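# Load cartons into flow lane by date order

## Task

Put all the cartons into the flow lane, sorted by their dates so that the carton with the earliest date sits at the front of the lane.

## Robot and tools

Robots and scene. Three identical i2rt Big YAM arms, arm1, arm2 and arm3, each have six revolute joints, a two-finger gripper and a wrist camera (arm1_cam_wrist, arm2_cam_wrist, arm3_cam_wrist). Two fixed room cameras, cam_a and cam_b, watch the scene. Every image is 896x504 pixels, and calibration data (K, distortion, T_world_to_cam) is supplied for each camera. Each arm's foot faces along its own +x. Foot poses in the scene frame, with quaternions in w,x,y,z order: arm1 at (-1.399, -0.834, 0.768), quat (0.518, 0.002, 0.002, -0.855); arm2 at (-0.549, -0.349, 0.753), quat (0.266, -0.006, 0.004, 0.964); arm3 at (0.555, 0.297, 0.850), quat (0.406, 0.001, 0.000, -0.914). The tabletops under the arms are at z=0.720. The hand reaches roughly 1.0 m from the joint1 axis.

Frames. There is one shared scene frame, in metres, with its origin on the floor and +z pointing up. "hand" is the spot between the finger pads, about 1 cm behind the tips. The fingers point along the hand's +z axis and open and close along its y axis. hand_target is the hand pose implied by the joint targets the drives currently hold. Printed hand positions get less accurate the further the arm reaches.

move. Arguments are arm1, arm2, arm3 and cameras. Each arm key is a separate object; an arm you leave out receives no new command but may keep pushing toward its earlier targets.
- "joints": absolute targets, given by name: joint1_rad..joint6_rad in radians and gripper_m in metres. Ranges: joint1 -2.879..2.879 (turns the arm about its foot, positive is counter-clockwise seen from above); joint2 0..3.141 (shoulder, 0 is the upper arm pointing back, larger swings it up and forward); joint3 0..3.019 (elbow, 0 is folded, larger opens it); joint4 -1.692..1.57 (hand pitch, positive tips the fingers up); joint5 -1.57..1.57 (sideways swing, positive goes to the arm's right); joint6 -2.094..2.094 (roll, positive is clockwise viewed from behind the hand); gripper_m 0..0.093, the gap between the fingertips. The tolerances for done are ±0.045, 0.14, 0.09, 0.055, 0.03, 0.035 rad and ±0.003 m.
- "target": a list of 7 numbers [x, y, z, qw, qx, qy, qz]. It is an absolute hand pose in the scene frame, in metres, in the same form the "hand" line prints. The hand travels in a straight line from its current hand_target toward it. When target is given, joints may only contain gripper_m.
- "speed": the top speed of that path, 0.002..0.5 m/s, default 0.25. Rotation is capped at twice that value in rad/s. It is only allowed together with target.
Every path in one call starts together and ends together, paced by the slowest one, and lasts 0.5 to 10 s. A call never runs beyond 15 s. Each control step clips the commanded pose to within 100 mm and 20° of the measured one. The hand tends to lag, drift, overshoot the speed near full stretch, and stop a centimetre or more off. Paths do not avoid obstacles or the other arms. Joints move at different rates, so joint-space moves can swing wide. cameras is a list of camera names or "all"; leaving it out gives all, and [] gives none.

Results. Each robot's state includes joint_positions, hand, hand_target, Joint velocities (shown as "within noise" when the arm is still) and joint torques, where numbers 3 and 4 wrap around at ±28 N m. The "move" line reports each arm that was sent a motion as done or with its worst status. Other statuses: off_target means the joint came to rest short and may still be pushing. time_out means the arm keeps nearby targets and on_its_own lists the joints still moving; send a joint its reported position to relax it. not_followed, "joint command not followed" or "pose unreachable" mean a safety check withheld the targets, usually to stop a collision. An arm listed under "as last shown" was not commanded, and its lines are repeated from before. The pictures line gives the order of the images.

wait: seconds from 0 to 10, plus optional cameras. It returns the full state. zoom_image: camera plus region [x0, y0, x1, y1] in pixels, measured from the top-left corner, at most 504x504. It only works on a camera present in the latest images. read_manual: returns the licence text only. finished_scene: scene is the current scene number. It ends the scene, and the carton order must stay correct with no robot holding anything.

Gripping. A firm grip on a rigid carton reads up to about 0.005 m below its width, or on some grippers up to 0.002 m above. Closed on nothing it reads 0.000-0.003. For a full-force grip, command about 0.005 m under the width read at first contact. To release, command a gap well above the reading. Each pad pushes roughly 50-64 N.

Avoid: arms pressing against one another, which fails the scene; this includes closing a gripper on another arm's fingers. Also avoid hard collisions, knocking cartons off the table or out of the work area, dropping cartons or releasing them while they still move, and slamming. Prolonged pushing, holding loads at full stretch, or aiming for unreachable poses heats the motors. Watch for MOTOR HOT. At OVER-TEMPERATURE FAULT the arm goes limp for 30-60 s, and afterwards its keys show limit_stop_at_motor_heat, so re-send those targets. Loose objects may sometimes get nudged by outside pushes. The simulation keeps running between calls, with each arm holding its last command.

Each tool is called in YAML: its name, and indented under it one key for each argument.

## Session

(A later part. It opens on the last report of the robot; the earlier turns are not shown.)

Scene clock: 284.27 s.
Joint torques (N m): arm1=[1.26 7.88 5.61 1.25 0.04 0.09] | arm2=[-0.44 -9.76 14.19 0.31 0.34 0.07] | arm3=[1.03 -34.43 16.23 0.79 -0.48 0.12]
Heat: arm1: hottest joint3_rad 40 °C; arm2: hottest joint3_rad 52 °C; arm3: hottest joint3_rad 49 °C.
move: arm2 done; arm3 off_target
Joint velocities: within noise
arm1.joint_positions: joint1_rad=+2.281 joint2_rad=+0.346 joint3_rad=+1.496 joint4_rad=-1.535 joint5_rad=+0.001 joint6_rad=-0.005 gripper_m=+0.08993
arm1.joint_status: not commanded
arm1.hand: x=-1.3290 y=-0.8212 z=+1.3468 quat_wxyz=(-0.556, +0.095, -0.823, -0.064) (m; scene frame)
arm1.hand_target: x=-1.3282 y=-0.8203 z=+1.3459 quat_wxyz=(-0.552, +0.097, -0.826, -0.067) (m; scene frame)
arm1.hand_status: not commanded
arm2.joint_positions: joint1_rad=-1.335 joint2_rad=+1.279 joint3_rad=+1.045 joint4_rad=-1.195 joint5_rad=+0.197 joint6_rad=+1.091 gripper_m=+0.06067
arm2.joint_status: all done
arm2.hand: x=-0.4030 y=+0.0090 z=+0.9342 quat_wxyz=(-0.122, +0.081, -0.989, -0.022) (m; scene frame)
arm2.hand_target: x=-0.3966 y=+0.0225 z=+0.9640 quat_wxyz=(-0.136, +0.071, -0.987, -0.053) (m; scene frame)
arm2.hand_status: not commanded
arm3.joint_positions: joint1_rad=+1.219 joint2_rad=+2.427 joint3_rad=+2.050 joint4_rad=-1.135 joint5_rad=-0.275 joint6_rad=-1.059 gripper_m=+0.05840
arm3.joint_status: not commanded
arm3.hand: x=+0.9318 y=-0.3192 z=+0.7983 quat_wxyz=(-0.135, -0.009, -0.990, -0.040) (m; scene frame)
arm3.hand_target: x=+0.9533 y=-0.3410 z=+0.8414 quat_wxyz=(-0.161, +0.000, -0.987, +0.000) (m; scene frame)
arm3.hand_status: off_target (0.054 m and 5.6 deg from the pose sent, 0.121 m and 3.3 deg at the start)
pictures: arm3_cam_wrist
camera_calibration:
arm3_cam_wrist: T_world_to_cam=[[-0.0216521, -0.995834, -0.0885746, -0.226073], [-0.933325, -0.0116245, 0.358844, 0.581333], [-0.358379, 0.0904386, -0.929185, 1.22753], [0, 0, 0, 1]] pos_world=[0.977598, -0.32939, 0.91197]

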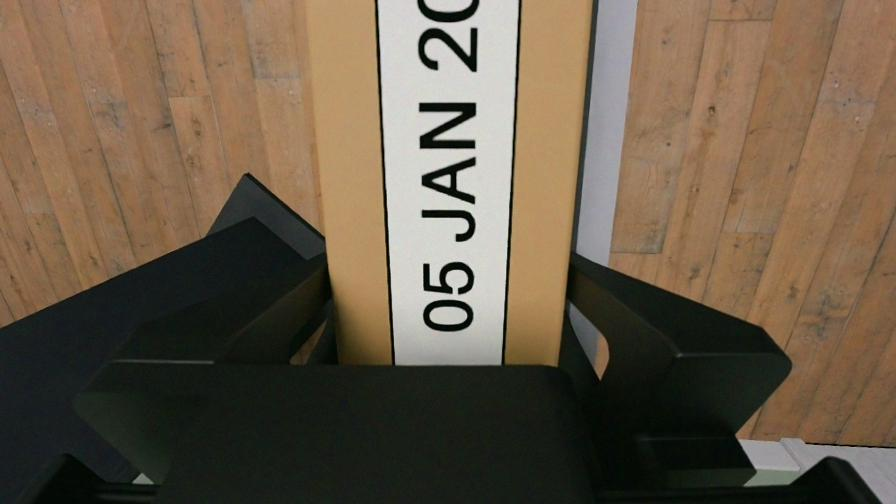

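move:
  arm2: {"target": [-0.105, 0.052, 0.955, 0.1736, 0, 0.9848, 0], "speed": 0.25}
  arm3: {"target": [0.958, -0.350, 0.80, 0.1607, 0, 0.987, 0], "speed": 0.15}
  cameras: ["arm3_cam_wrist"]

move:
  arm2: {"target": [-0.105, 0.044, 0.815, 0.1736, 0, 0.9848, 0], "speed": 0.2}
  arm3: {"target": [0.957, -0.346, 0.775, 0.1607, 0, 0.987, 0], "speed": 0.1}
  cameras: ["arm3_cam_wrist"]

Scene clock: 291.63 s.
Joint torques (N m): arm1=[1.26 7.82 5.61 1.25 0.04 0.09] | arm2=[-0.21 -15.85 16.73 0.46 0.34 -0.12] | arm3=[0.91 -32.73 16.12 0.94 -0.45 0.11]
Heat: arm1: hottest joint3_rad 40 °C; arm2: hottest joint3_rad 55 °C; arm3: hottest joint3_rad 50 °C.
move: arm2 off_target; arm3 off_target
Joint velocities: within noise
arm1: as last shown
arm2.joint_positions: joint1_rad=-1.804 joint2_rad=+1.746 joint3_rad=+1.517 joint4_rad=-1.171 joint5_rad=+0.230 joint6_rad=+0.781 gripper_m=+0.06067
arm2.joint_status: not commanded
arm2.hand: x=-0.1253 y=+0.0315 z=+0.9197 quat_wxyz=(-0.146, -0.001, -0.989, +0.026) (m; scene frame)
arm2.hand_target: x=-0.1073 y=+0.0498 z=+0.9556 quat_wxyz=(-0.174, +0.000, -0.985, +0.000) (m; scene frame)
arm2.hand_status: off_target (0.046 m and 4.4 deg from the pose sent, 0.302 m and 11.3 deg at the start)
arm3.joint_positions: joint1_rad=+1.219 joint2_rad=+2.474 joint3_rad=+2.068 joint4_rad=-1.091 joint5_rad=-0.275 joint6_rad=-1.059 gripper_m=+0.05840
arm3.joint_status: not commanded
arm3.hand: x=+0.9357 y=-0.3265 z=+0.7724 quat_wxyz=(-0.139, -0.008, -0.990, -0.034) (m; scene frame)
arm3.hand_target: x=+0.9566 y=-0.3475 z=+0.8013 quat_wxyz=(-0.161, +0.000, -0.987, +0.000) (m; scene frame)
arm3.hand_status: off_target (0.043 m and 4.7 deg from the pose sent, 0.040 m and 5.6 deg at the start)
pictures: arm3_cam_wrist
camera_calibration:
arm3_cam_wrist: T_world_to_cam=[[-0.0210666, -0.996913, -0.0756374, -0.24644], [-0.935787, -0.00696969, 0.352497, 0.602877], [-0.351936, 0.0782064, -0.932751, 1.1983], [0, 0, 0, 1]] pos_world=[0.9807, -0.335193, 0.886567]

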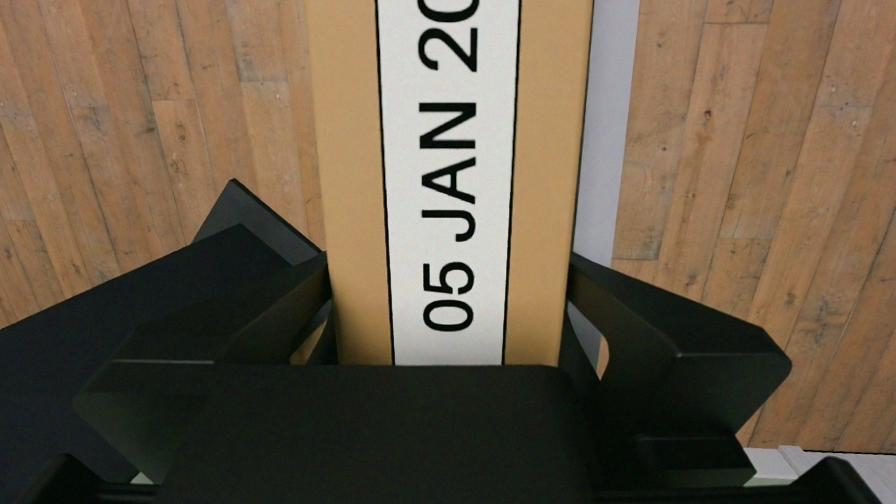

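Scene clock: 293.13 s.
Joint torques (N m): arm1=[1.2 7.82 5.61 1.25 0.04 0.09] | arm2=[-0.67 -18.14 9.01 1.57 0.38 -0.13] | arm3=[1.03 -33.38 13.72 1.02 -0.46 0.13]
Heat: arm1: hottest joint3_rad 40 °C; arm2: hottest joint3_rad 55 °C; arm3: hottest joint3_rad 50 °C.
move: arm2 off_target; arm3 off_target
Joint velocities: within noise
arm1: as last shown
arm2.joint_positions: joint1_rad=-1.804 joint2_rad=+1.872 joint3_rad=+1.367 joint4_rad=-0.851 joint5_rad=+0.227 joint6_rad=+0.775 gripper_m=+0.06067
arm2.joint_status: not commanded
arm2.hand: x=-0.1128 y=+0.0426 z=+0.8038 quat_wxyz=(-0.160, +0.000, -0.987, +0.010) (m; scene frame)
arm2.hand_target: x=-0.1052 y=+0.0439 z=+0.8150 quat_wxyz=(-0.174, +0.000, -0.985, +0.000) (m; scene frame)
arm2.hand_status: off_target (0.014 m and 2.0 deg from the pose sent, 0.107 m and 4.4 deg at the start)
arm3.joint_positions: joint1_rad=+1.219 joint2_rad=+2.498 joint3_rad=+2.068 joint4_rad=-1.042 joint5_rad=-0.275 joint6_rad=-1.059 gripper_m=+0.05840
arm3.joint_status: not commanded
arm3.hand: x=+0.9388 y=-0.3324 z=+0.7566 quat_wxyz=(-0.144, -0.006, -0.989, -0.023) (m; scene frame)
arm3.hand_target: x=+0.9563 y=-0.3449 z=+0.7758 quat_wxyz=(-0.161, +0.000, -0.987, +0.000) (m; scene frame)
arm3.hand_status: off_target (0.029 m and 3.3 deg from the pose sent, 0.029 m and 4.7 deg at the start)
pictures: arm3_cam_wrist
camera_calibration:
arm3_cam_wrist: T_world_to_cam=[[-0.0203349, -0.998368, -0.0533723, -0.271454], [-0.939919, 0.000893601, 0.341396, 0.626262], [-0.340791, 0.0571079, -0.938403, 1.17194], [0, 0, 0, 1]] pos_world=[0.982503, -0.338498, 0.871463]

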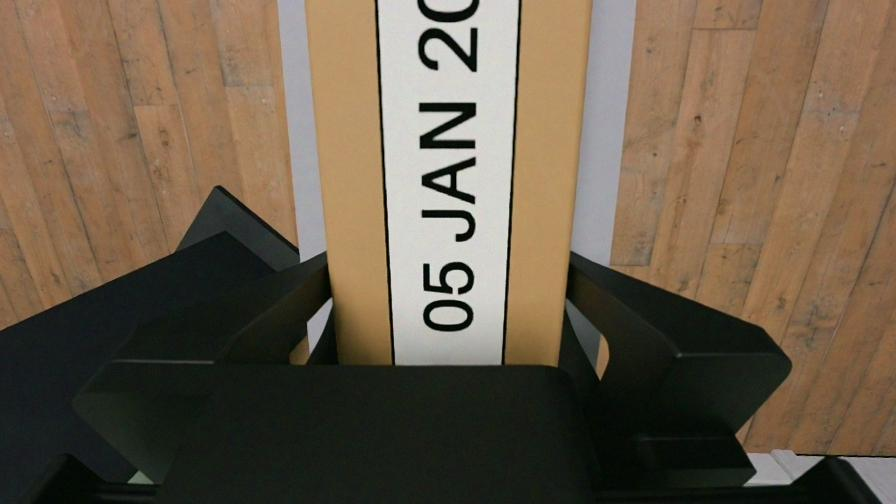

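move:
  arm2: {"target": [-0.105, 0.040, 0.778, 0.1736, 0, 0.9848, 0], "speed": 0.06}
  arm3: {"target": [0.956, -0.341, 0.761, 0.1607, 0, 0.987, 0], "speed": 0.05}
  cameras: ["arm3_cam_wrist"]

Scene clock: 300.10 s.
Joint torques (N m): arm1=[1.2 7.77 5.63 1.26 0.04 0.08] | arm2=[-0.79 -15.68 8.01 1.5 0.19 -0.14] | arm3=[1.14 -32.62 11.29 1.16 -0.42 0.13]
Heat: arm1: hottest joint3_rad 40 °C; arm2: hottest joint3_rad 54 °C; arm3: hottest joint3_rad 50 °C.
move: arm2 off_target; arm3 off_target
Joint velocities: within noise
arm1: as last shown
arm2.joint_positions: joint1_rad=-1.808 joint2_rad=+1.885 joint3_rad=+1.334 joint4_rad=-0.759 joint5_rad=+0.231 joint6_rad=+0.772 gripper_m=+0.06067
arm2.joint_status: not commanded
arm2.hand: x=-0.1067 y=+0.0452 z=+0.7890 quat_wxyz=(-0.177, -0.003, -0.984, -0.005) (m; scene frame)
arm2.hand_target: x=-0.1052 y=+0.0399 z=+0.7782 quat_wxyz=(-0.173, +0.000, -0.985, +0.000) (m; scene frame)
arm2.hand_status: off_target (0.012 m and 0.7 deg from the pose sent, 0.027 m and 2.0 deg at the start)
arm3.joint_positions: joint1_rad=+1.222 joint2_rad=+2.500 joint3_rad=+2.068 joint4_rad=-1.009 joint5_rad=-0.275 joint6_rad=-1.058 gripper_m=+0.05840
arm3.joint_status: not commanded
arm3.hand: x=+0.9437 y=-0.3381 z=+0.7562 quat_wxyz=(-0.152, -0.004, -0.988, -0.009) (m; scene frame)
arm3.hand_target: x=+0.9558 y=-0.3407 z=+0.7610 quat_wxyz=(-0.161, +0.000, -0.987, +0.000) (m; scene frame)
arm3.hand_status: off_target (0.014 m and 1.5 deg from the pose sent, 0.020 m and 3.3 deg at the start)
pictures: arm3_cam_wrist
camera_calibration:
arm3_cam_wrist: T_world_to_cam=[[-0.0193547, -0.99946, -0.0265402, -0.298706], [-0.944812, 0.00960058, 0.327472, 0.649106], [-0.327041, 0.0314137, -0.944488, 1.15645], [0, 0, 0, 1]] pos_world=[0.985706, -0.341105, 0.871757]

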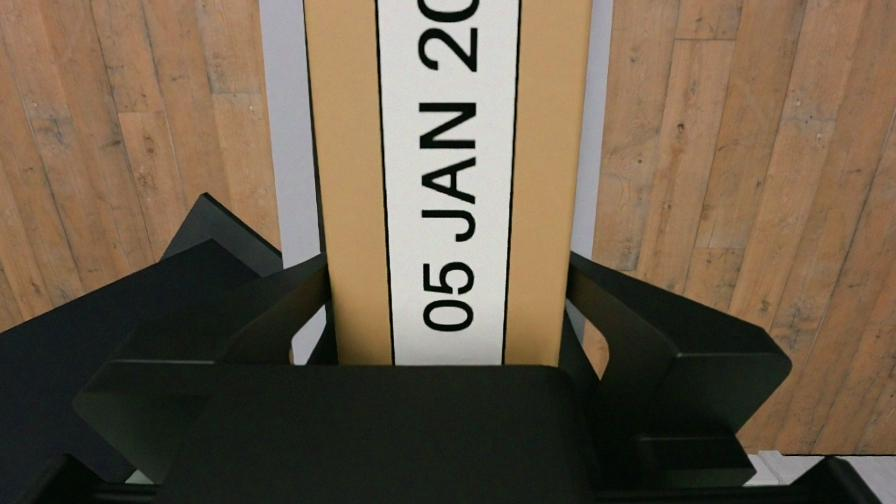

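move:
  arm2: {"joints": {"gripper_m": 0.09}}
  arm3: {"joints": {"gripper_m": 0.088}}
  cameras: ["arm3_cam_wrist"]

move:
  arm2: {"target": [-0.112, 0.046, 0.93, 0.1736, 0, 0.9848, 0], "speed": 0.25}
  cameras: ["arm3_cam_wrist"]

Scene clock: 304.03 s.
Joint torques (N m): arm1=[1.2 7.77 5.61 1.26 0.04 0.09] | arm2=[-0.79 -15.33 8.03 1.33 0.18 -0.12] | arm3=[1.14 -32.26 11.33 0.94 -0.29 0.13]
Heat: arm1: hottest joint3_rad 39 °C; arm2: hottest joint3_rad 54 °C; arm3: hottest joint3_rad 49 °C.
move: arm2 done; arm3 done
Joint velocities: within noise
arm1: as last shown
arm2.joint_positions: joint1_rad=-1.808 joint2_rad=+1.885 joint3_rad=+1.334 joint4_rad=-0.754 joint5_rad=+0.231 joint6_rad=+0.771 gripper_m=+0.08986
arm2.joint_status: all done
arm2.hand: x=-0.1059 y=+0.0459 z=+0.7892 quat_wxyz=(-0.178, -0.002, -0.984, -0.006) (m; scene frame)
arm2.hand_target: x=-0.1052 y=+0.0399 z=+0.7782 quat_wxyz=(-0.174, +0.000, -0.985, +0.000) (m; scene frame)
arm2.hand_status: not commanded
arm3.joint_positions: joint1_rad=+1.222 joint2_rad=+2.497 joint3_rad=+2.068 joint4_rad=-1.004 joint5_rad=-0.279 joint6_rad=-1.058 gripper_m=+0.08785
arm3.joint_status: all done
arm3.hand: x=+0.9452 y=-0.3396 z=+0.7590 quat_wxyz=(-0.155, -0.003, -0.988, -0.006) (m; scene frame)
arm3.hand_target: x=+0.9558 y=-0.3407 z=+0.7611 quat_wxyz=(-0.161, +0.000, -0.987, +0.000) (m; scene frame)
arm3.hand_status: not commanded
pictures: arm3_cam_wrist
camera_calibration:
arm3_cam_wrist: T_world_to_cam=[[-0.018695, -0.99961, -0.0207359, -0.305092], [-0.947206, 0.0110678, 0.320434, 0.657657], [-0.32008, 0.0256316, -0.947044, 1.15307], [0, 0, 0, 1]] pos_world=[0.986308, -0.341807, 0.87495]

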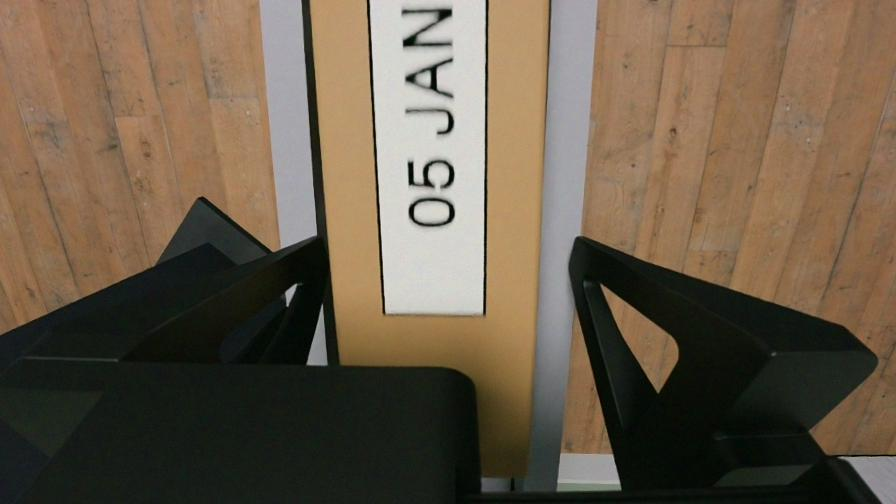

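Scene clock: 305.53 s.
Joint torques (N m): arm1=[1.26 7.82 5.61 1.28 0.04 0.09] | arm2=[0.09 -13.92 14.24 0.31 0.26 0] | arm3=[1.08 -32.44 11.33 0.88 -0.3 0.12]
Heat: arm1: hottest joint3_rad 39 °C; arm2: hottest joint3_rad 54 °C; arm3: hottest joint3_rad 49 °C.
move: arm2 off_target
Joint velocities: within noise
arm1, arm3: as last shown
arm2.joint_positions: joint1_rad=-1.808 joint2_rad=+1.722 joint3_rad=+1.475 joint4_rad=-1.098 joint5_rad=+0.232 joint6_rad=+0.771 gripper_m=+0.08996
arm2.joint_status: not commanded
arm2.hand: x=-0.1220 y=+0.0319 z=+0.9191 quat_wxyz=(-0.165, +0.000, -0.986, +0.008) (m; scene frame)
arm2.hand_target: x=-0.1126 y=+0.0455 z=+0.9302 quat_wxyz=(-0.174, +0.000, -0.985, +0.000) (m; scene frame)
arm2.hand_status: off_target (0.020 m and 1.3 deg from the pose sent, 0.141 m and 0.9 deg at the start)
arm3.joint_positions: joint1_rad=+1.222 joint2_rad=+2.497 joint3_rad=+2.068 joint4_rad=-1.004 joint5_rad=-0.279 joint6_rad=-1.058 gripper_m=+0.08793
pictures: arm3_cam_wrist
camera_calibration:
arm3_cam_wrist: T_world_to_cam=[[-0.018695, -0.99961, -0.0207359, -0.305092], [-0.947206, 0.0110678, 0.320434, 0.657657], [-0.32008, 0.0256316, -0.947044, 1.15307], [0, 0, 0, 1]] pos_world=[0.986308, -0.341807, 0.87495]

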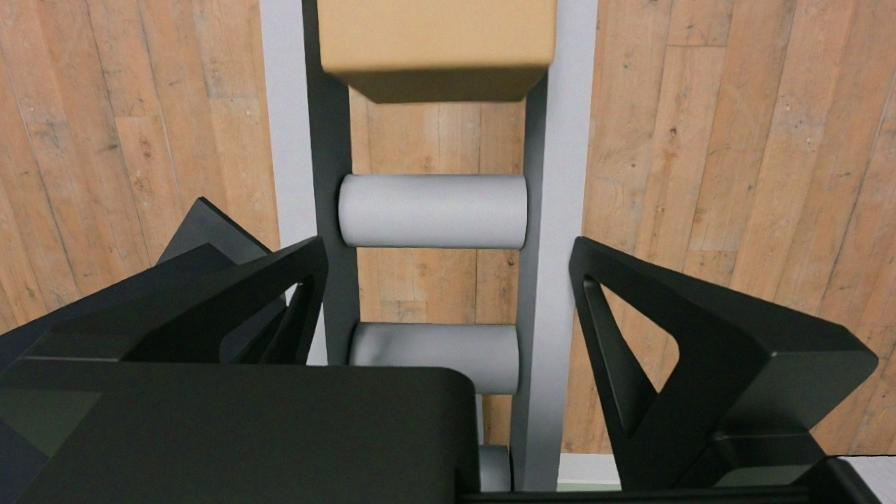

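move:
  arm2: {"target": [-0.40, 0.03, 0.98, 0.150, -0.017, 0.9885, 0.0026], "speed": 0.3}
  arm3: {"target": [0.945, -0.335, 0.90, 0.1607, 0, 0.987, 0], "speed": 0.2}
  cameras: []

move:
  arm2: {"joints": {"joint1_rad": 0.875, "joint2_rad": 1.05, "joint3_rad": 0.68, "joint4_rad": -0.86, "joint5_rad": -0.075, "joint6_rad": -0.25}}
  arm3: {"joints": {"joint1_rad": -0.33, "joint2_rad": 0.94, "joint3_rad": 0.95, "joint4_rad": -1.23, "joint5_rad": 0.167, "joint6_rad": 0.506, "gripper_m": 0.09}}
  cameras: ["arm2_cam_wrist", "cam_b"]

Scene clock: 318.53 s.
Joint torques (N m): arm1=[1.26 7.82 5.61 1.28 0.03 0.09] | arm2=[0.26 -8.94 8.62 0.13 0.32 0.04] | arm3=[0.44 -32.15 14.79 0.21 -0.28 0.03]
Heat: arm1: hottest joint3_rad 39 °C; arm2: hottest joint3_rad 54 °C; arm3: hottest joint3_rad 49 °C.
move: arm2 off_target; arm3 off_target
Joint velocities: within noise
arm1: as last shown
arm2.joint_positions: joint1_rad=-1.301 joint2_rad=+1.333 joint3_rad=+1.233 joint4_rad=-1.341 joint5_rad=+0.274 joint6_rad=+1.248 gripper_m=+0.08996
arm2.joint_status: not commanded
arm2.hand: x=-0.3965 y=+0.0361 z=+0.9893 quat_wxyz=(-0.154, +0.018, -0.988, -0.016) (m; scene frame)
arm2.hand_target: x=-0.3999 y=+0.0300 z=+0.9802 quat_wxyz=(-0.150, +0.017, -0.989, -0.003) (m; scene frame)
arm2.hand_status: off_target (0.012 m and 1.6 deg from the pose sent, 0.285 m and 2.9 deg at the start)
arm3.joint_positions: joint1_rad=+1.222 joint2_rad=+2.323 joint3_rad=+2.078 joint4_rad=-1.206 joint5_rad=-0.280 joint6_rad=-1.058 gripper_m=+0.08793
arm3.joint_status: not commanded
arm3.hand: x=+0.9374 y=-0.3249 z=+0.8813 quat_wxyz=(-0.152, -0.005, -0.988, -0.015) (m; scene frame)
arm3.hand_target: x=+0.9445 y=-0.3343 z=+0.9000 quat_wxyz=(-0.161, +0.000, -0.987, +0.000) (m; scene frame)
arm3.hand_status: off_target (0.023 m and 2.1 deg from the pose sent, 0.141 m and 1.0 deg at the start)
pictures: none
No camera images: "cameras" was empty.

Scene clock: 320.70 s.
Joint torques (N m): arm1=[1.2 7.77 5.6 1.28 0.04 0.08] | arm2=[0.5 -4.42 8.24 1.35 -0.11 -0.11] | arm3=[-0.67 -7.41 11.48 0.72 0.06 0.16]
Heat: arm1: hottest joint3_rad 39 °C; arm2: hottest joint3_rad 54 °C; arm3: hottest joint3_rad 48 °C.
move: arm2 done; arm3 done
Joint velocities: within noise
arm1: as last shown
arm2.joint_positions: joint1_rad=+0.867 joint2_rad=+1.051 joint3_rad=+0.702 joint4_rad=-0.866 joint5_rad=-0.075 joint6_rad=-0.239 gripper_m=+0.09003
arm2.joint_status: all done
arm2.hand: x=-0.8650 y=-0.4678 z=+0.8838 quat_wxyz=(+0.051, +0.943, +0.280, -0.172) (m; scene frame)
arm2.hand_target: x=-0.8577 y=-0.4682 z=+0.8748 quat_wxyz=(+0.051, +0.942, +0.289, -0.165) (m; scene frame)
arm2.hand_status: not commanded
arm3.joint_positions: joint1_rad=-0.319 joint2_rad=+0.946 joint3_rad=+0.954 joint4_rad=-1.223 joint5_rad=+0.170 joint6_rad=+0.498 gripper_m=+0.08997
arm3.joint_status: all done
arm3.hand: x=+0.2594 y=+0.1637 z=+1.1018 quat_wxyz=(-0.013, -0.981, +0.005, +0.194) (m; scene frame)
arm3.hand_target: x=+0.2610 y=+0.1681 z=+1.1011 quat_wxyz=(-0.012, -0.981, +0.014, +0.191) (m; scene frame)
arm3.hand_status: not commanded
pictures: arm2_cam_wrist, cam_b
camera_calibration:
arm2_cam_wrist: T_world_to_cam=[[-0.546035, 0.837657, 0.0132906, -0.0942078], [0.815477, 0.527809, 0.237517, 0.750319], [0.191942, 0.140531, -0.971293, 1.21303], [0, 0, 0, 1]] pos_world=[-0.896141, -0.487579, 1.00125]

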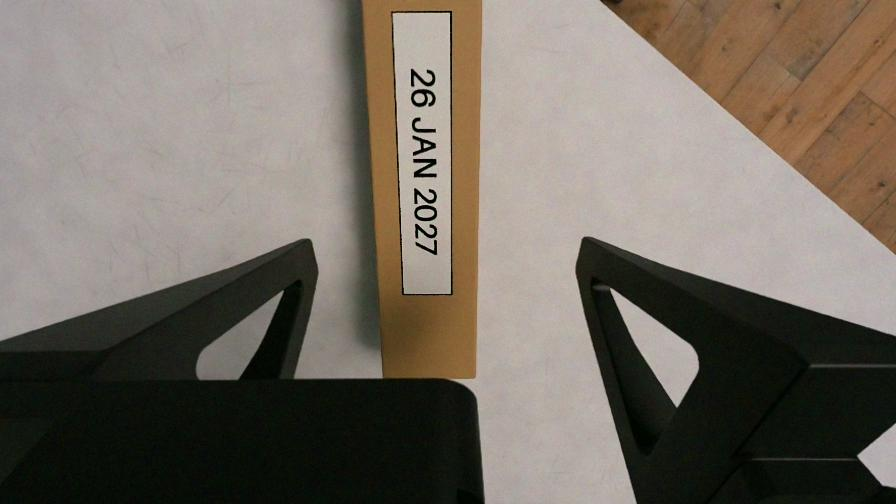

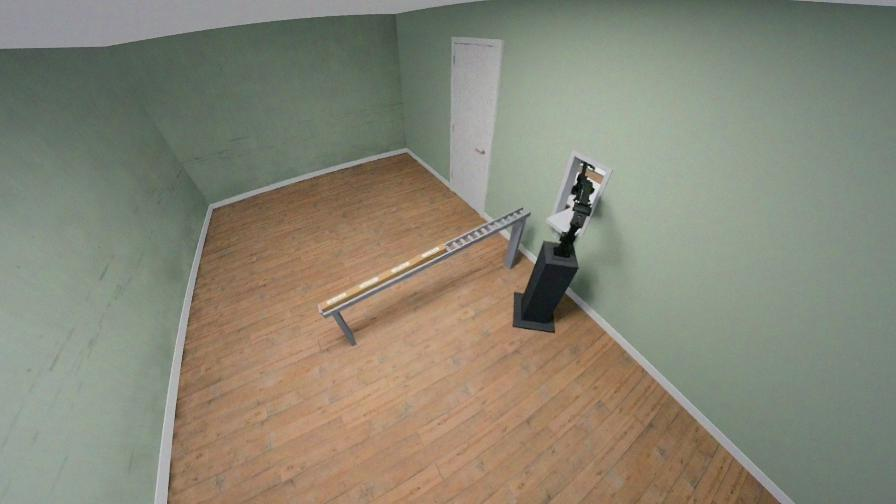

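move:
  arm3: {"target": [0.07, 0.05, 0.96, 0, -0.9848, 0, 0.1736], "speed": 0.3}
  arm2: {"target": [-0.850, -0.471, 0.84, 0.0508, 0.9418, 0.2880, -0.1661], "speed": 0.2}
  cameras: []

move:
  arm3: {"target": [-0.064, 0.042, 0.845, 0, -0.9848, 0, 0.1736], "speed": 0.25}
  arm2: {"target": [-0.847, -0.474, 0.79, 0.0508, 0.9418, 0.2880, -0.1661], "speed": 0.12}
  cameras: ["arm3_cam_wrist", "arm2_cam_wrist"]

Scene clock: 342.63 s.
Joint torques (N m): arm1=[1.26 7.71 5.6 1.28 0.04 0.09] | arm2=[0.73 -3.19 8.2 1.63 -0.03 0.07] | arm3=[0.73 -17.61 14.27 1.14 0.27 0.06]
Heat: arm1: hottest joint3_rad 39 °C; arm2: hottest joint3_rad 53 °C; arm3: hottest joint3_rad 46 °C.
move: arm2 off_target; arm3 off_target
Joint velocities: within noise
arm1.joint_positions: joint1_rad=+2.281 joint2_rad=+0.346 joint3_rad=+1.496 joint4_rad=-1.535 joint5_rad=+0.001 joint6_rad=-0.005 gripper_m=+0.08993
arm1.joint_status: not commanded
arm1.hand: x=-1.3290 y=-0.8212 z=+1.3468 quat_wxyz=(-0.556, +0.095, -0.823, -0.064) (m; scene frame)
arm1.hand_target: x=-1.3282 y=-0.8203 z=+1.3459 quat_wxyz=(-0.552, +0.097, -0.826, -0.067) (m; scene frame)
arm1.hand_status: not commanded
arm2.joint_positions: joint1_rad=+0.882 joint2_rad=+1.067 joint3_rad=+0.616 joint4_rad=-0.759 joint5_rad=-0.070 joint6_rad=-0.239 gripper_m=+0.09003
arm2.joint_status: not commanded
arm2.hand: x=-0.8558 y=-0.4693 z=+0.8504 quat_wxyz=(+0.050, +0.941, +0.287, -0.175) (m; scene frame)
arm2.hand_target: x=-0.8498 y=-0.4707 z=+0.8403 quat_wxyz=(+0.051, +0.942, +0.288, -0.166) (m; scene frame)
arm2.hand_status: off_target (0.012 m and 1.0 deg from the pose sent, 0.046 m and 1.1 deg at the start)
arm3.joint_positions: joint1_rad=-0.318 joint2_rad=+1.636 joint3_rad=+1.184 joint4_rad=-0.843 joint5_rad=+0.171 joint6_rad=+0.501 gripper_m=+0.08997
arm3.joint_status: not commanded
arm3.hand: x=+0.0843 y=+0.0638 z=+0.9519 quat_wxyz=(+0.007, -0.987, +0.003, +0.160) (m; scene frame)
arm3.hand_target: x=+0.0707 y=+0.0503 z=+0.9603 quat_wxyz=(+0.000, -0.985, +0.000, +0.174) (m; scene frame)
arm3.hand_status: off_target (0.021 m and 1.9 deg from the pose sent, 0.263 m and 2.8 deg at the start)
pictures: none
No camera images: "cameras" was empty.

Scene clock: 344.33 s.
Joint torques (N m): arm1=[1.2 7.82 5.63 1.28 0.04 0.09] | arm2=[0.79 -3.72 7.39 1.62 -0.02 0.09] | arm3=[-0.44 -23.94 13.48 0.95 0.08 -0.04]
Heat: arm1: hottest joint3_rad 39 °C; arm2: hottest joint3_rad 53 °C; arm3: hottest joint3_rad 46 °C.
move: arm2 off_target; arm3 off_target
Joint velocities: within noise
arm1: as last shown
arm2.joint_positions: joint1_rad=+0.893 joint2_rad=+1.168 joint3_rad=+0.527 joint4_rad=-0.570 joint5_rad=-0.066 joint6_rad=-0.231 gripper_m=+0.09003
arm2.joint_status: not commanded
arm2.hand: x=-0.8537 y=-0.4727 z=+0.7992 quat_wxyz=(+0.050, +0.940, +0.288, -0.174) (m; scene frame)
arm2.hand_target: x=-0.8469 y=-0.4738 z=+0.7903 quat_wxyz=(+0.051, +0.942, +0.288, -0.166) (m; scene frame)
arm2.hand_status: off_target (0.011 m and 1.0 deg from the pose sent, 0.061 m and 1.0 deg at the start)
arm3.joint_positions: joint1_rad=-0.401 joint2_rad=+2.051 joint3_rad=+1.489 joint4_rad=-0.699 joint5_rad=+0.146 joint6_rad=+0.415 gripper_m=+0.08997
arm3.joint_status: not commanded
arm3.hand: x=-0.0496 y=+0.0447 z=+0.8474 quat_wxyz=(+0.002, -0.986, +0.001, +0.169) (m; scene frame)
arm3.hand_target: x=-0.0635 y=+0.0423 z=+0.8453 quat_wxyz=(+0.000, -0.985, +0.000, +0.174) (m; scene frame)
arm3.hand_status: off_target (0.015 m and 0.7 deg from the pose sent, 0.184 m and 1.9 deg at the start)
pictures: arm2_cam_wrist, arm3_cam_wrist
camera_calibration:
arm2_cam_wrist: T_world_to_cam=[[-0.55897, 0.828952, 0.0197656, -0.103045], [0.808658, 0.539705, 0.234074, 0.766378], [0.183369, 0.146824, -0.972018, 1.1257], [0, 0, 0, 1]] pos_world=[-0.883756, -0.493478, 0.916848]
arm3_cam_wrist: T_world_to_cam=[[0.0169444, 0.999852, -0.00312614, -0.0403081], [0.955476, -0.0152711, 0.294674, -0.19979], [0.294582, -0.00798003, -0.955593, 0.947762], [0, 0, 0, 1]] pos_world=[-0.0876164, 0.0448143, 0.964421]

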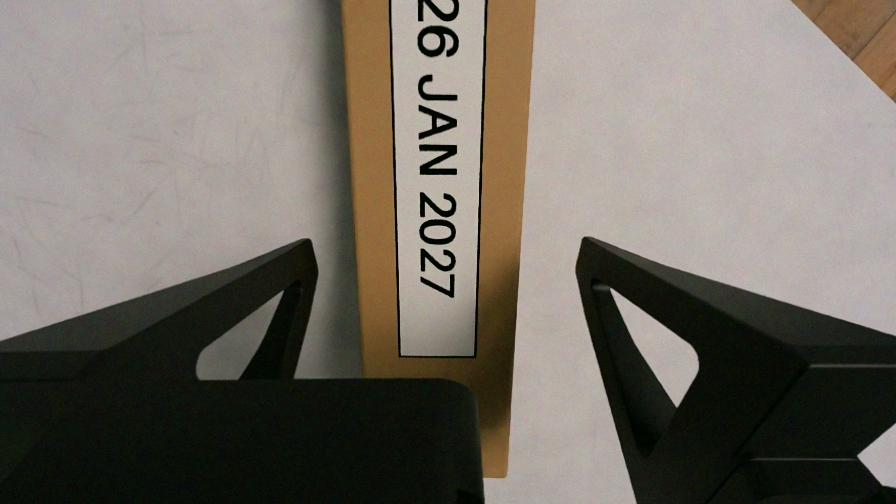

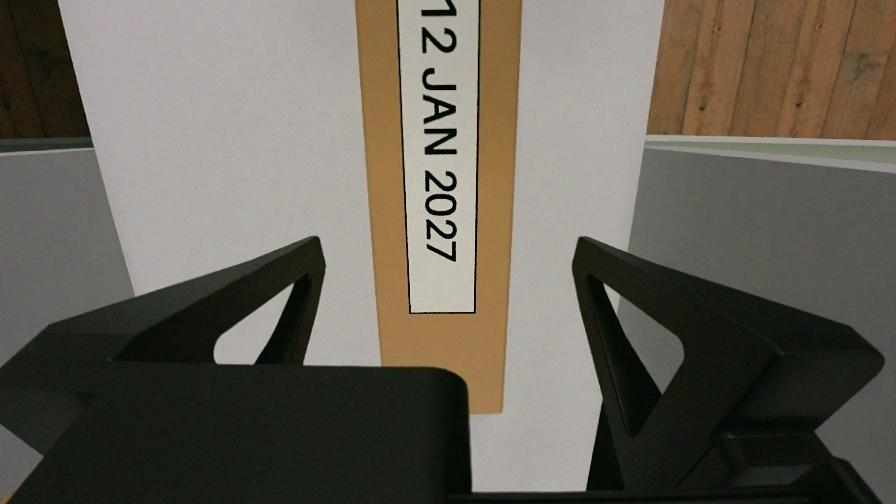

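move:
  arm3: {"target": [-0.055, 0.047, 0.769, 0, -0.9848, 0, 0.1736], "speed": 0.12}
  arm2: {"target": [-0.8452, -0.4765, 0.751, 0.0508, 0.9418, 0.2880, -0.1661], "speed": 0.12}
  cameras: ["arm3_cam_wrist", "arm2_cam_wrist"]

Scene clock: 356.67 s.
Joint torques (N m): arm1=[1.26 7.82 5.63 1.26 0.04 0.09] | arm2=[0.79 -4.25 6.43 1.7 -0.02 0.1] | arm3=[-0.56 -24.76 9.47 1.36 0.06 -0.05]
Heat: arm1: hottest joint3_rad 38 °C; arm2: hottest joint3_rad 52 °C; arm3: hottest joint3_rad 48 °C.
move: arm2 off_target; arm3 off_target
Joint velocities: within noise
arm1: as last shown
arm2.joint_positions: joint1_rad=+0.902 joint2_rad=+1.278 joint3_rad=+0.473 joint4_rad=-0.405 joint5_rad=-0.063 joint6_rad=-0.223 gripper_m=+0.09003
arm2.joint_status: not commanded
arm2.hand: x=-0.8526 y=-0.4756 z=+0.7593 quat_wxyz=(+0.050, +0.940, +0.288, -0.174) (m; scene frame)
arm2.hand_target: x=-0.8451 y=-0.4763 z=+0.7513 quat_wxyz=(+0.051, +0.942, +0.288, -0.166) (m; scene frame)
arm2.hand_status: off_target (0.011 m and 0.9 deg from the pose sent, 0.049 m and 1.0 deg at the start)
arm3.joint_positions: joint1_rad=-0.401 joint2_rad=+2.152 joint3_rad=+1.454 joint4_rad=-0.544 joint5_rad=+0.145 joint6_rad=+0.413 gripper_m=+0.08997
arm3.joint_status: not commanded
arm3.hand: x=-0.0527 y=+0.0430 z=+0.7823 quat_wxyz=(-0.002, -0.984, +0.001, +0.177) (m; scene frame)
arm3.hand_target: x=-0.0545 y=+0.0471 z=+0.7691 quat_wxyz=(+0.000, -0.985, +0.000, +0.173) (m; scene frame)
arm3.hand_status: off_target (0.014 m and 0.5 deg from the pose sent, 0.079 m and 0.7 deg at the start)
pictures: arm2_cam_wrist, arm3_cam_wrist
camera_calibration:
arm2_cam_wrist: T_world_to_cam=[[-0.559207, 0.828799, 0.0194905, -0.0994205], [0.808381, 0.539915, 0.234546, 0.775866], [0.183868, 0.146915, -0.97191, 1.08754], [0, 0, 0, 1]] pos_world=[-0.882755, -0.496278, 0.876948]
arm3_cam_wrist: T_world_to_cam=[[0.0155251, 0.999807, -0.011998, -0.0319324], [0.960552, -0.0115811, 0.277859, -0.164405], [0.277666, -0.0158385, -0.960547, 0.889692], [0, 0, 0, 1]] pos_world=[-0.0886224, 0.0441137, 0.899889]

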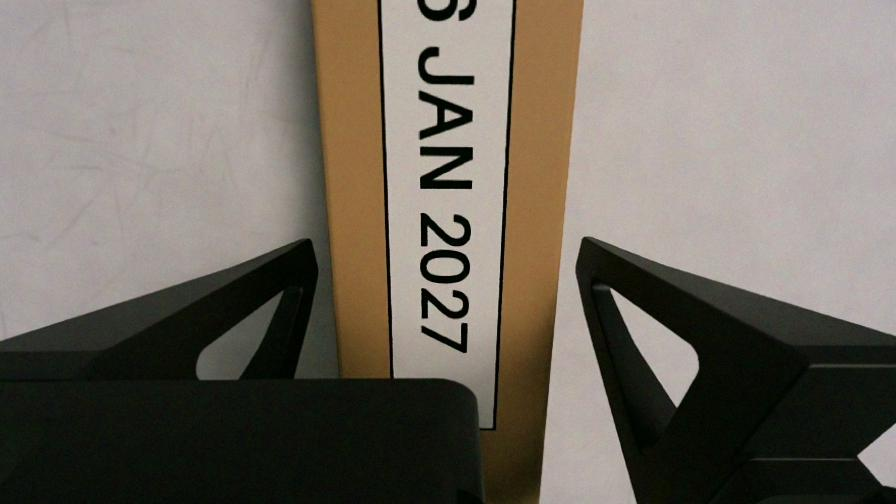

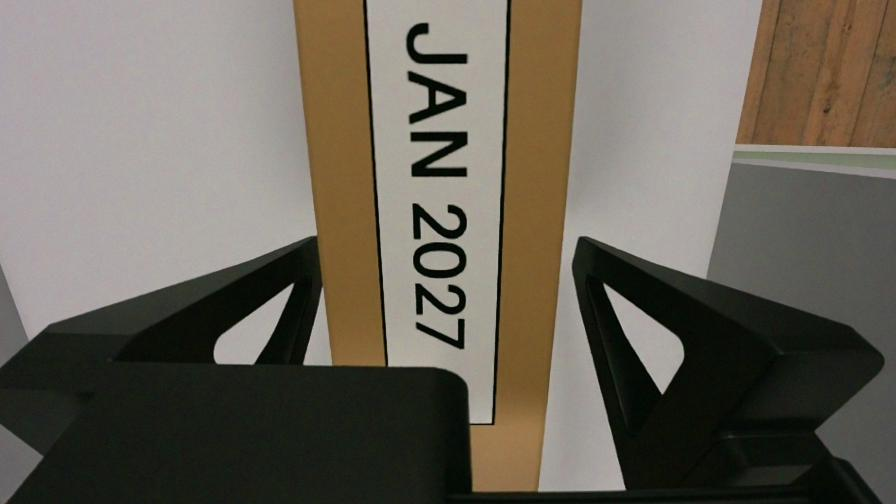

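move:
  arm3: {"joints": {"gripper_m": 0.052}}
  arm2: {"joints": {"gripper_m": 0.052}}
  cameras: []

move:
  arm3: {"target": [-0.06, 0.050, 0.93, 0, -0.9848, 0, 0.1736], "speed": 0.18}
  arm2: {"target": [-0.860, -0.474, 0.92, 0.0508, 0.9418, 0.2880, -0.1661], "speed": 0.2}
  cameras: ["arm3_cam_wrist", "arm2_cam_wrist"]

Scene clock: 361.10 s.
Joint torques (N m): arm1=[1.26 7.82 5.6 1.25 0.04 0.08] | arm2=[0.62 -4.25 6.45 1.61 -0.02 0.09] | arm3=[-0.62 -24.82 9.55 1.4 0.14 -0.03]
Heat: arm1: hottest joint3_rad 38 °C; arm2: hottest joint3_rad 51 °C; arm3: hottest joint3_rad 47 °C.
move: arm2 off_target; arm3 off_target
Joint velocities: within noise
arm1: as last shown
arm2.joint_positions: joint1_rad=+0.904 joint2_rad=+1.278 joint3_rad=+0.473 joint4_rad=-0.405 joint5_rad=-0.063 joint6_rad=-0.221 gripper_m=+0.06063
arm2.joint_status: gripper_m off_target (ended at +0.06066, target +0.05200)
arm2.hand: x=-0.8526 y=-0.4760 z=+0.7594 quat_wxyz=(+0.051, +0.940, +0.288, -0.174) (m; scene frame)
arm2.hand_target: x=-0.8451 y=-0.4763 z=+0.7513 quat_wxyz=(+0.051, +0.942, +0.288, -0.166) (m; scene frame)
arm2.hand_status: not commanded
arm3.joint_positions: joint1_rad=-0.401 joint2_rad=+2.152 joint3_rad=+1.454 joint4_rad=-0.544 joint5_rad=+0.143 joint6_rad=+0.412 gripper_m=+0.05830
arm3.joint_status: gripper_m off_target (ended at +0.05833, target +0.05200)
arm3.hand: x=-0.0527 y=+0.0426 z=+0.7823 quat_wxyz=(-0.003, -0.984, +0.000, +0.177) (m; scene frame)
arm3.hand_target: x=-0.0545 y=+0.0471 z=+0.7691 quat_wxyz=(+0.000, -0.985, +0.000, +0.173) (m; scene frame)
arm3.hand_status: not commanded
pictures: none
No camera images: "cameras" was empty.

Scene clock: 362.93 s.
Joint torques (N m): arm1=[1.2 7.77 5.61 1.25 0.04 0.09] | arm2=[-0.62 -5.01 16.64 0.81 -0.24 -0.09] | arm3=[-0.79 -27.28 15.58 0.69 0.17 -0.04]
Heat: arm1: hottest joint3_rad 38 °C; arm2: hottest joint3_rad 52 °C; arm3: hottest joint3_rad 47 °C.
move: arm2 off_target; arm3 off_target
Joint velocities: within noise
arm1: as last shown
arm2.joint_positions: joint1_rad=+0.904 joint2_rad=+1.021 joint3_rad=+0.690 joint4_rad=-0.993 joint5_rad=-0.063 joint6_rad=-0.221 gripper_m=+0.06063
arm2.joint_status: not commanded
arm2.hand: x=-0.8291 y=-0.4652 z=+0.8783 quat_wxyz=(+0.047, +0.949, +0.289, -0.117) (m; scene frame)
arm2.hand_target: x=-0.8572 y=-0.4730 z=+0.9202 quat_wxyz=(+0.050, +0.942, +0.288, -0.167) (m; scene frame)
arm2.hand_status: off_target (0.053 m and 5.7 deg from the pose sent, 0.161 m and 0.9 deg at the start)
arm3.joint_positions: joint1_rad=-0.405 joint2_rad=+1.974 joint3_rad=+1.520 joint4_rad=-0.862 joint5_rad=+0.141 joint6_rad=+0.405 gripper_m=+0.05830
arm3.joint_status: not commanded
arm3.hand: x=-0.0351 y=+0.0534 z=+0.8971 quat_wxyz=(+0.012, -0.990, -0.004, +0.143) (m; scene frame)
arm3.hand_target: x=-0.0583 y=+0.0509 z=+0.9308 quat_wxyz=(+0.000, -0.985, +0.000, +0.174) (m; scene frame)
arm3.hand_status: off_target (0.041 m and 3.9 deg from the pose sent, 0.148 m and 0.6 deg at the start)
pictures: arm2_cam_wrist, arm3_cam_wrist
camera_calibration:
arm2_cam_wrist: T_world_to_cam=[[-0.560923, 0.827837, -0.00713196, -0.0756926], [0.776821, 0.529295, 0.341169, 0.598694], [0.286207, 0.185829, -0.939975, 1.27222], [0, 0, 0, 1]] pos_world=[-0.871654, -0.49064, 0.991059]
arm3_cam_wrist: T_world_to_cam=[[0.0104702, 0.999767, 0.0188628, -0.0690746], [0.938922, -0.0163184, 0.343743, -0.272638], [0.343971, 0.0141116, -0.938874, 0.976586], [0, 0, 0, 1]] pos_world=[-0.079208, 0.0508283, 1.01191]

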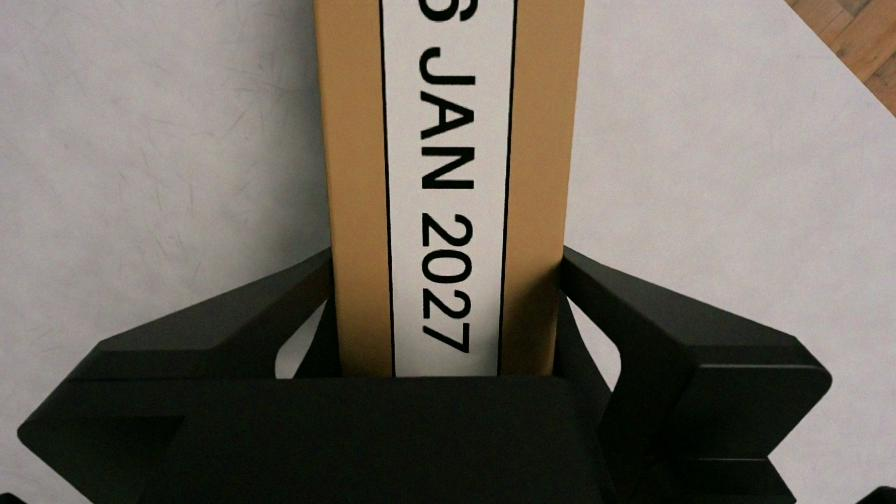

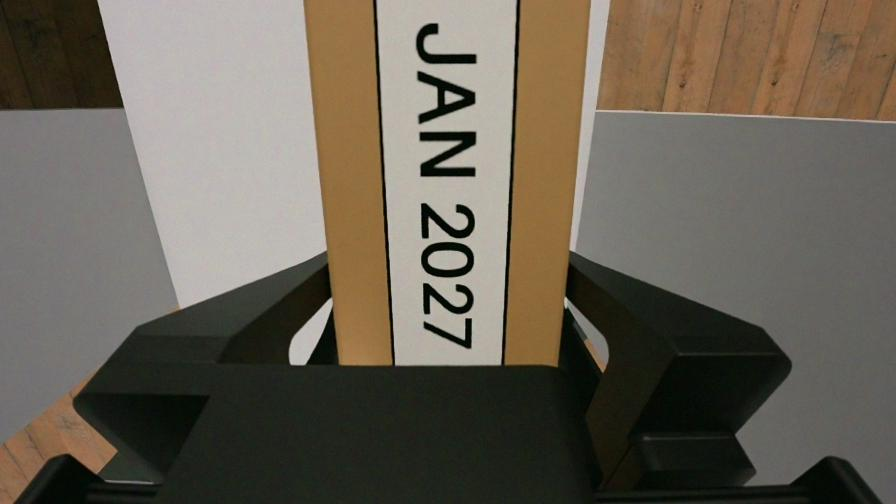

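move:
  arm3: {"target": [0.30, 0.17, 1.10, 0, -0.9848, 0, 0.1736], "speed": 0.3}
  cameras: []

move:
  arm3: {"joints": {"joint1_rad": 1.22, "joint2_rad": 2.14, "joint3_rad": 2.05, "joint4_rad": -1.28, "joint5_rad": -0.31, "joint6_rad": -1.07}}
  arm2: {"joints": {"joint1_rad": -1.34, "joint2_rad": 1.26, "joint3_rad": 1.10, "joint4_rad": -1.20, "joint5_rad": 0.2, "joint6_rad": 1.1}}
  cameras: ["cam_b"]

Scene clock: 370.40 s.
Joint torques (N m): arm1=[1.2 7.77 5.61 1.28 0.04 0.09] | arm2=[-0.62 -5.01 16.62 0.76 -0.24 -0.09] | arm3=[1.2 -6.12 13.91 0.72 0.43 0.16]
Heat: arm1: hottest joint3_rad 38 °C; arm2: hottest joint3_rad 53 °C; arm3: hottest joint3_rad 47 °C.
move: arm3 off_target
Joint velocities: within noise
arm1, arm2: as last shown
arm3.joint_positions: joint1_rad=-0.268 joint2_rad=+0.877 joint3_rad=+0.895 joint4_rad=-1.319 joint5_rad=+0.183 joint6_rad=+0.543 gripper_m=+0.05830
arm3.joint_status: not commanded
arm3.hand: x=+0.3023 y=+0.1741 z=+1.0874 quat_wxyz=(+0.006, -0.987, -0.001, +0.161) (m; scene frame)
arm3.hand_target: x=+0.3001 y=+0.1702 z=+1.0999 quat_wxyz=(+0.000, -0.985, +0.000, +0.174) (m; scene frame)
arm3.hand_status: off_target (0.013 m and 1.7 deg from the pose sent, 0.409 m and 3.9 deg at the start)
pictures: none
No camera images: "cameras" was empty.

Scene clock: 372.63 s.
Joint torques (N m): arm1=[1.2 7.82 5.61 1.28 0.03 0.09] | arm2=[-0.44 -9.17 14.83 0.32 0.36 0.07] | arm3=[0.56 -32.85 16.43 0.38 -0.45 -0.03]
Heat: arm1: hottest joint3_rad 38 °C; arm2: hottest joint3_rad 53 °C; arm3: hottest joint3_rad 48 °C.
move: arm2 done; arm3 done
Joint velocities: within noise
arm1: as last shown
arm2.joint_positions: joint1_rad=-1.336 joint2_rad=+1.274 joint3_rad=+1.036 joint4_rad=-1.195 joint5_rad=+0.196 joint6_rad=+1.091 gripper_m=+0.06063
arm2.joint_status: all done
arm2.hand: x=-0.4037 y=+0.0060 z=+0.9326 quat_wxyz=(-0.121, +0.081, -0.989, -0.020) (m; scene frame)
arm2.hand_target: x=-0.3965 y=+0.0225 z=+0.9640 quat_wxyz=(-0.136, +0.071, -0.987, -0.053) (m; scene frame)
arm2.hand_status: not commanded
arm3.joint_positions: joint1_rad=+1.215 joint2_rad=+2.171 joint3_rad=+1.990 joint4_rad=-1.277 joint5_rad=-0.304 joint6_rad=-1.063 gripper_m=+0.05830
arm3.joint_status: all done
arm3.hand: x=+0.9207 y=-0.2947 z=+0.9504 quat_wxyz=(-0.161, -0.005, -0.987, -0.022) (m; scene frame)
arm3.hand_target: x=+0.9321 y=-0.3070 z=+0.9962 quat_wxyz=(-0.183, +0.008, -0.983, +0.014) (m; scene frame)
arm3.hand_status: not commanded
pictures: cam_b

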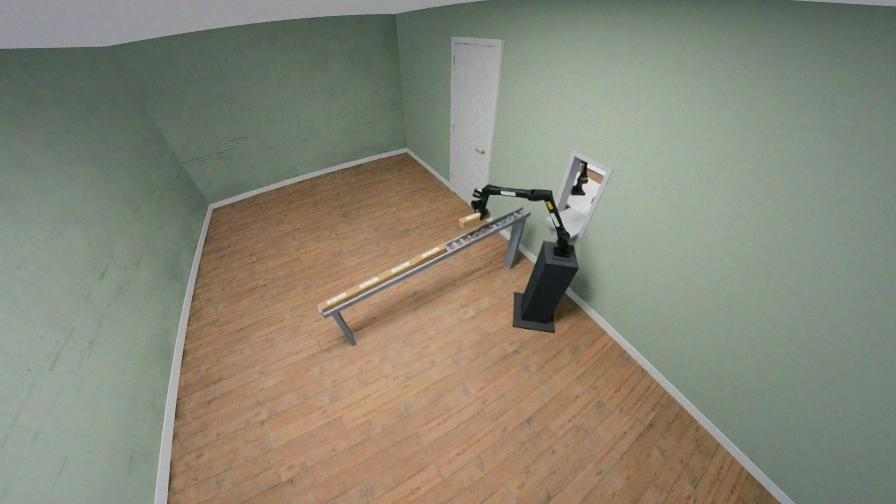

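move:
  arm3: {"target": [0.925, -0.344, 0.84, 0.1607, 0, 0.987, 0], "speed": 0.2}
  arm2: {"target": [-0.105, 0.052, 0.955, 0.1736, 0, 0.9848, 0], "speed": 0.25}
  cameras: ["arm3_cam_wrist", "arm2_cam_wrist"]

Scene clock: 378.47 s.
Joint torques (N m): arm1=[1.2 7.82 5.6 1.28 0.03 0.09] | arm2=[-0.15 -16.21 16.98 0.43 0.36 -0.11] | arm3=[-0.67 -32.09 15.35 0.9 -0.37 -0.05]
Heat: arm1: hottest joint3_rad 38 °C; arm2: hottest joint3_rad 54 °C; arm3: hottest joint3_rad 48 °C.
move: arm2 off_target; arm3 off_target
Joint velocities: within noise
arm1: as last shown
arm2.joint_positions: joint1_rad=-1.804 joint2_rad=+1.748 joint3_rad=+1.513 joint4_rad=-1.171 joint5_rad=+0.230 joint6_rad=+0.781 gripper_m=+0.06063
arm2.joint_status: not commanded
arm2.hand: x=-0.1263 y=+0.0307 z=+0.9169 quat_wxyz=(-0.143, +0.000, -0.989, +0.028) (m; scene frame)
arm2.hand_target: x=-0.1076 y=+0.0496 z=+0.9555 quat_wxyz=(-0.174, +0.000, -0.985, +0.000) (m; scene frame)
arm2.hand_status: off_target (0.049 m and 4.8 deg from the pose sent, 0.303 m and 11.3 deg at the start)
arm3.joint_positions: joint1_rad=+1.203 joint2_rad=+2.372 joint3_rad=+1.990 joint4_rad=-1.116 joint5_rad=-0.281 joint6_rad=-1.081 gripper_m=+0.05830
arm3.joint_status: not commanded
arm3.hand: x=+0.9185 y=-0.3175 z=+0.8153 quat_wxyz=(-0.142, -0.005, -0.989, -0.032) (m; scene frame)
arm3.hand_target: x=+0.9239 y=-0.3423 z=+0.8410 quat_wxyz=(-0.160, +0.000, -0.987, +0.000) (m; scene frame)
arm3.hand_status: off_target (0.037 m and 4.3 deg from the pose sent, 0.121 m and 2.6 deg at the start)
pictures: arm2_cam_wrist, arm3_cam_wrist
camera_calibration:
arm2_cam_wrist: T_world_to_cam=[[-0.00783557, -0.997563, 0.0693275, -0.0359809], [-0.951144, 0.0288342, 0.307398, -0.394858], [-0.308648, -0.0635318, -0.949052, 0.95613], [0, 0, 0, 1]] pos_world=[-0.0807406, 0.0362369, 1.03129]
arm3_cam_wrist: T_world_to_cam=[[-0.0160317, -0.997247, -0.0723996, -0.241954], [-0.938313, -0.0100093, 0.345644, 0.578787], [-0.345417, 0.0734747, -0.935569, 1.22634], [0, 0, 0, 1]] pos_world=[0.962804, -0.3256, 0.929758]

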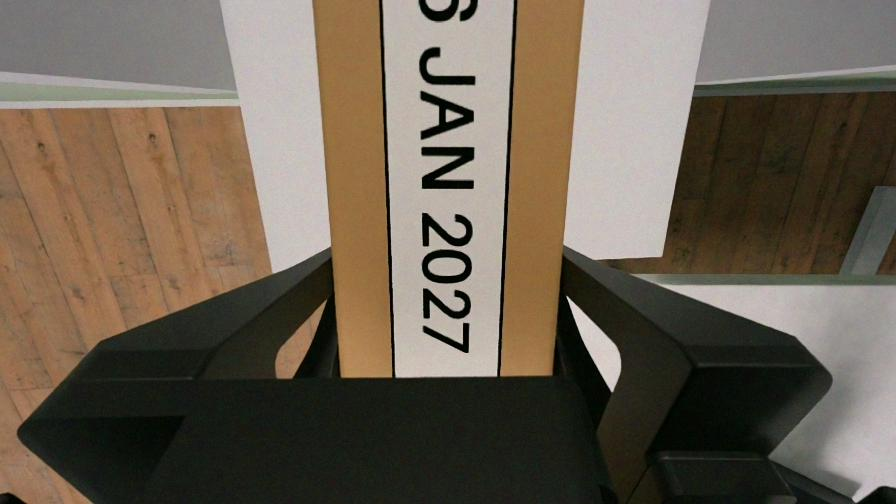

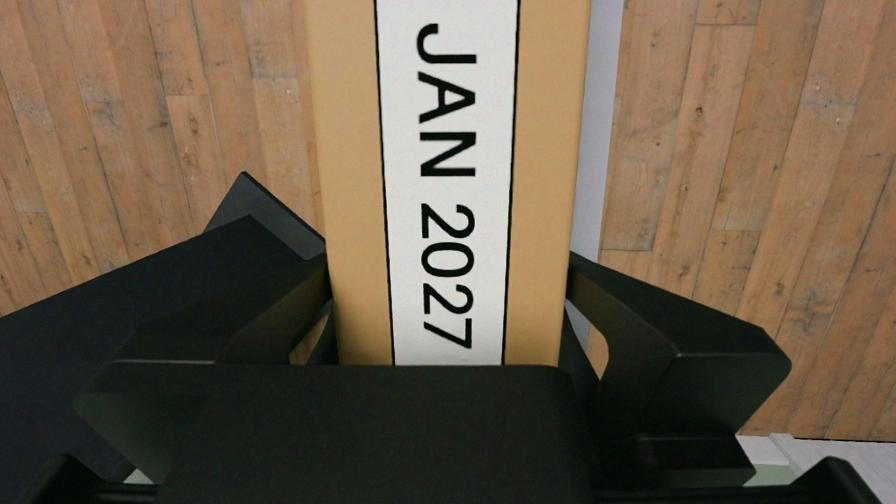

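move:
  arm3: {"target": [0.928, -0.355, 0.81, 0.1607, 0, 0.987, 0], "speed": 0.15}
  arm2: {"target": [-0.105, 0.044, 0.815, 0.1736, 0, 0.9848, 0], "speed": 0.2}
  cameras: ["arm3_cam_wrist"]

Scene clock: 384.40 s.
Joint torques (N m): arm1=[1.2 7.82 5.63 1.25 0.04 0.08] | arm2=[-0.67 -18.96 9.55 1.51 0.41 -0.14] | arm3=[-0.85 -32.26 15.75 0.85 -0.39 -0.06]
Heat: arm1: hottest joint3_rad 38 °C; arm2: hottest joint3_rad 55 °C; arm3: hottest joint3_rad 49 °C.
move: arm2 off_target; arm3 off_target
Joint velocities: within noise
arm1.joint_positions: joint1_rad=+2.281 joint2_rad=+0.346 joint3_rad=+1.496 joint4_rad=-1.535 joint5_rad=+0.001 joint6_rad=-0.005 gripper_m=+0.08993
arm1.joint_status: not commanded
arm1.hand: x=-1.3290 y=-0.8212 z=+1.3468 quat_wxyz=(-0.556, +0.095, -0.823, -0.064) (m; scene frame)
arm1.hand_target: x=-1.3282 y=-0.8203 z=+1.3459 quat_wxyz=(-0.552, +0.097, -0.826, -0.067) (m; scene frame)
arm1.hand_status: not commanded
arm2.joint_positions: joint1_rad=-1.804 joint2_rad=+1.875 joint3_rad=+1.365 joint4_rad=-0.851 joint5_rad=+0.227 joint6_rad=+0.775 gripper_m=+0.06063
arm2.joint_status: not commanded
arm2.hand: x=-0.1136 y=+0.0418 z=+0.8011 quat_wxyz=(-0.157, +0.000, -0.987, +0.012) (m; scene frame)
arm2.hand_target: x=-0.1051 y=+0.0439 z=+0.8152 quat_wxyz=(-0.174, +0.000, -0.985, +0.000) (m; scene frame)
arm2.hand_status: off_target (0.017 m and 2.3 deg from the pose sent, 0.105 m and 4.8 deg at the start)
arm3.joint_positions: joint1_rad=+1.201 joint2_rad=+2.432 joint3_rad=+2.029 joint4_rad=-1.094 joint5_rad=-0.281 joint6_rad=-1.084 gripper_m=+0.05830
arm3.joint_status: not commanded
arm3.hand: x=+0.9219 y=-0.3266 z=+0.7885 quat_wxyz=(-0.142, -0.005, -0.989, -0.032) (m; scene frame)
arm3.hand_target: x=+0.9268 y=-0.3532 z=+0.8111 quat_wxyz=(-0.160, +0.000, -0.987, +0.000) (m; scene frame)
arm3.hand_status: off_target (0.036 m and 4.2 deg from the pose sent, 0.039 m and 4.3 deg at the start)
pictures: arm3_cam_wrist
camera_calibration:
arm3_cam_wrist: T_world_to_cam=[[-0.0145901, -0.9974, -0.0705678, -0.255711], [-0.938523, -0.0106843, 0.345052, 0.591536], [-0.344909, 0.0712638, -0.935927, 1.20225], [0, 0, 0, 1]] pos_world=[0.966105, -0.334403, 0.903058]

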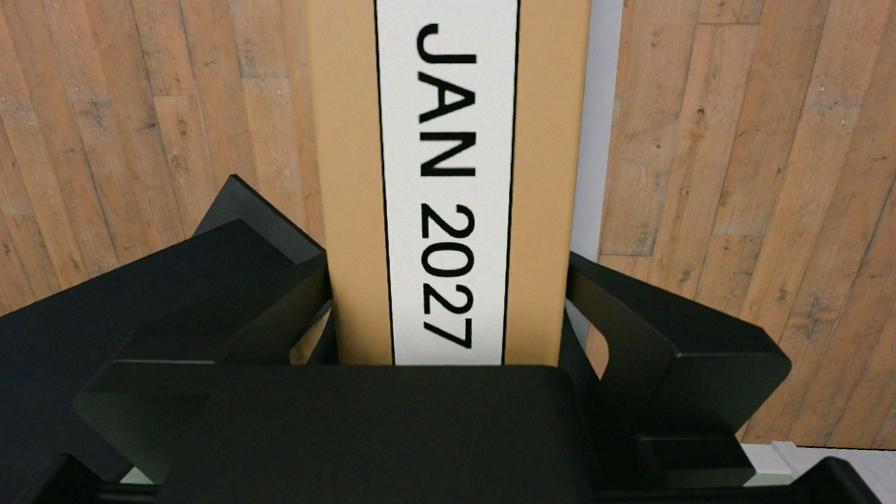

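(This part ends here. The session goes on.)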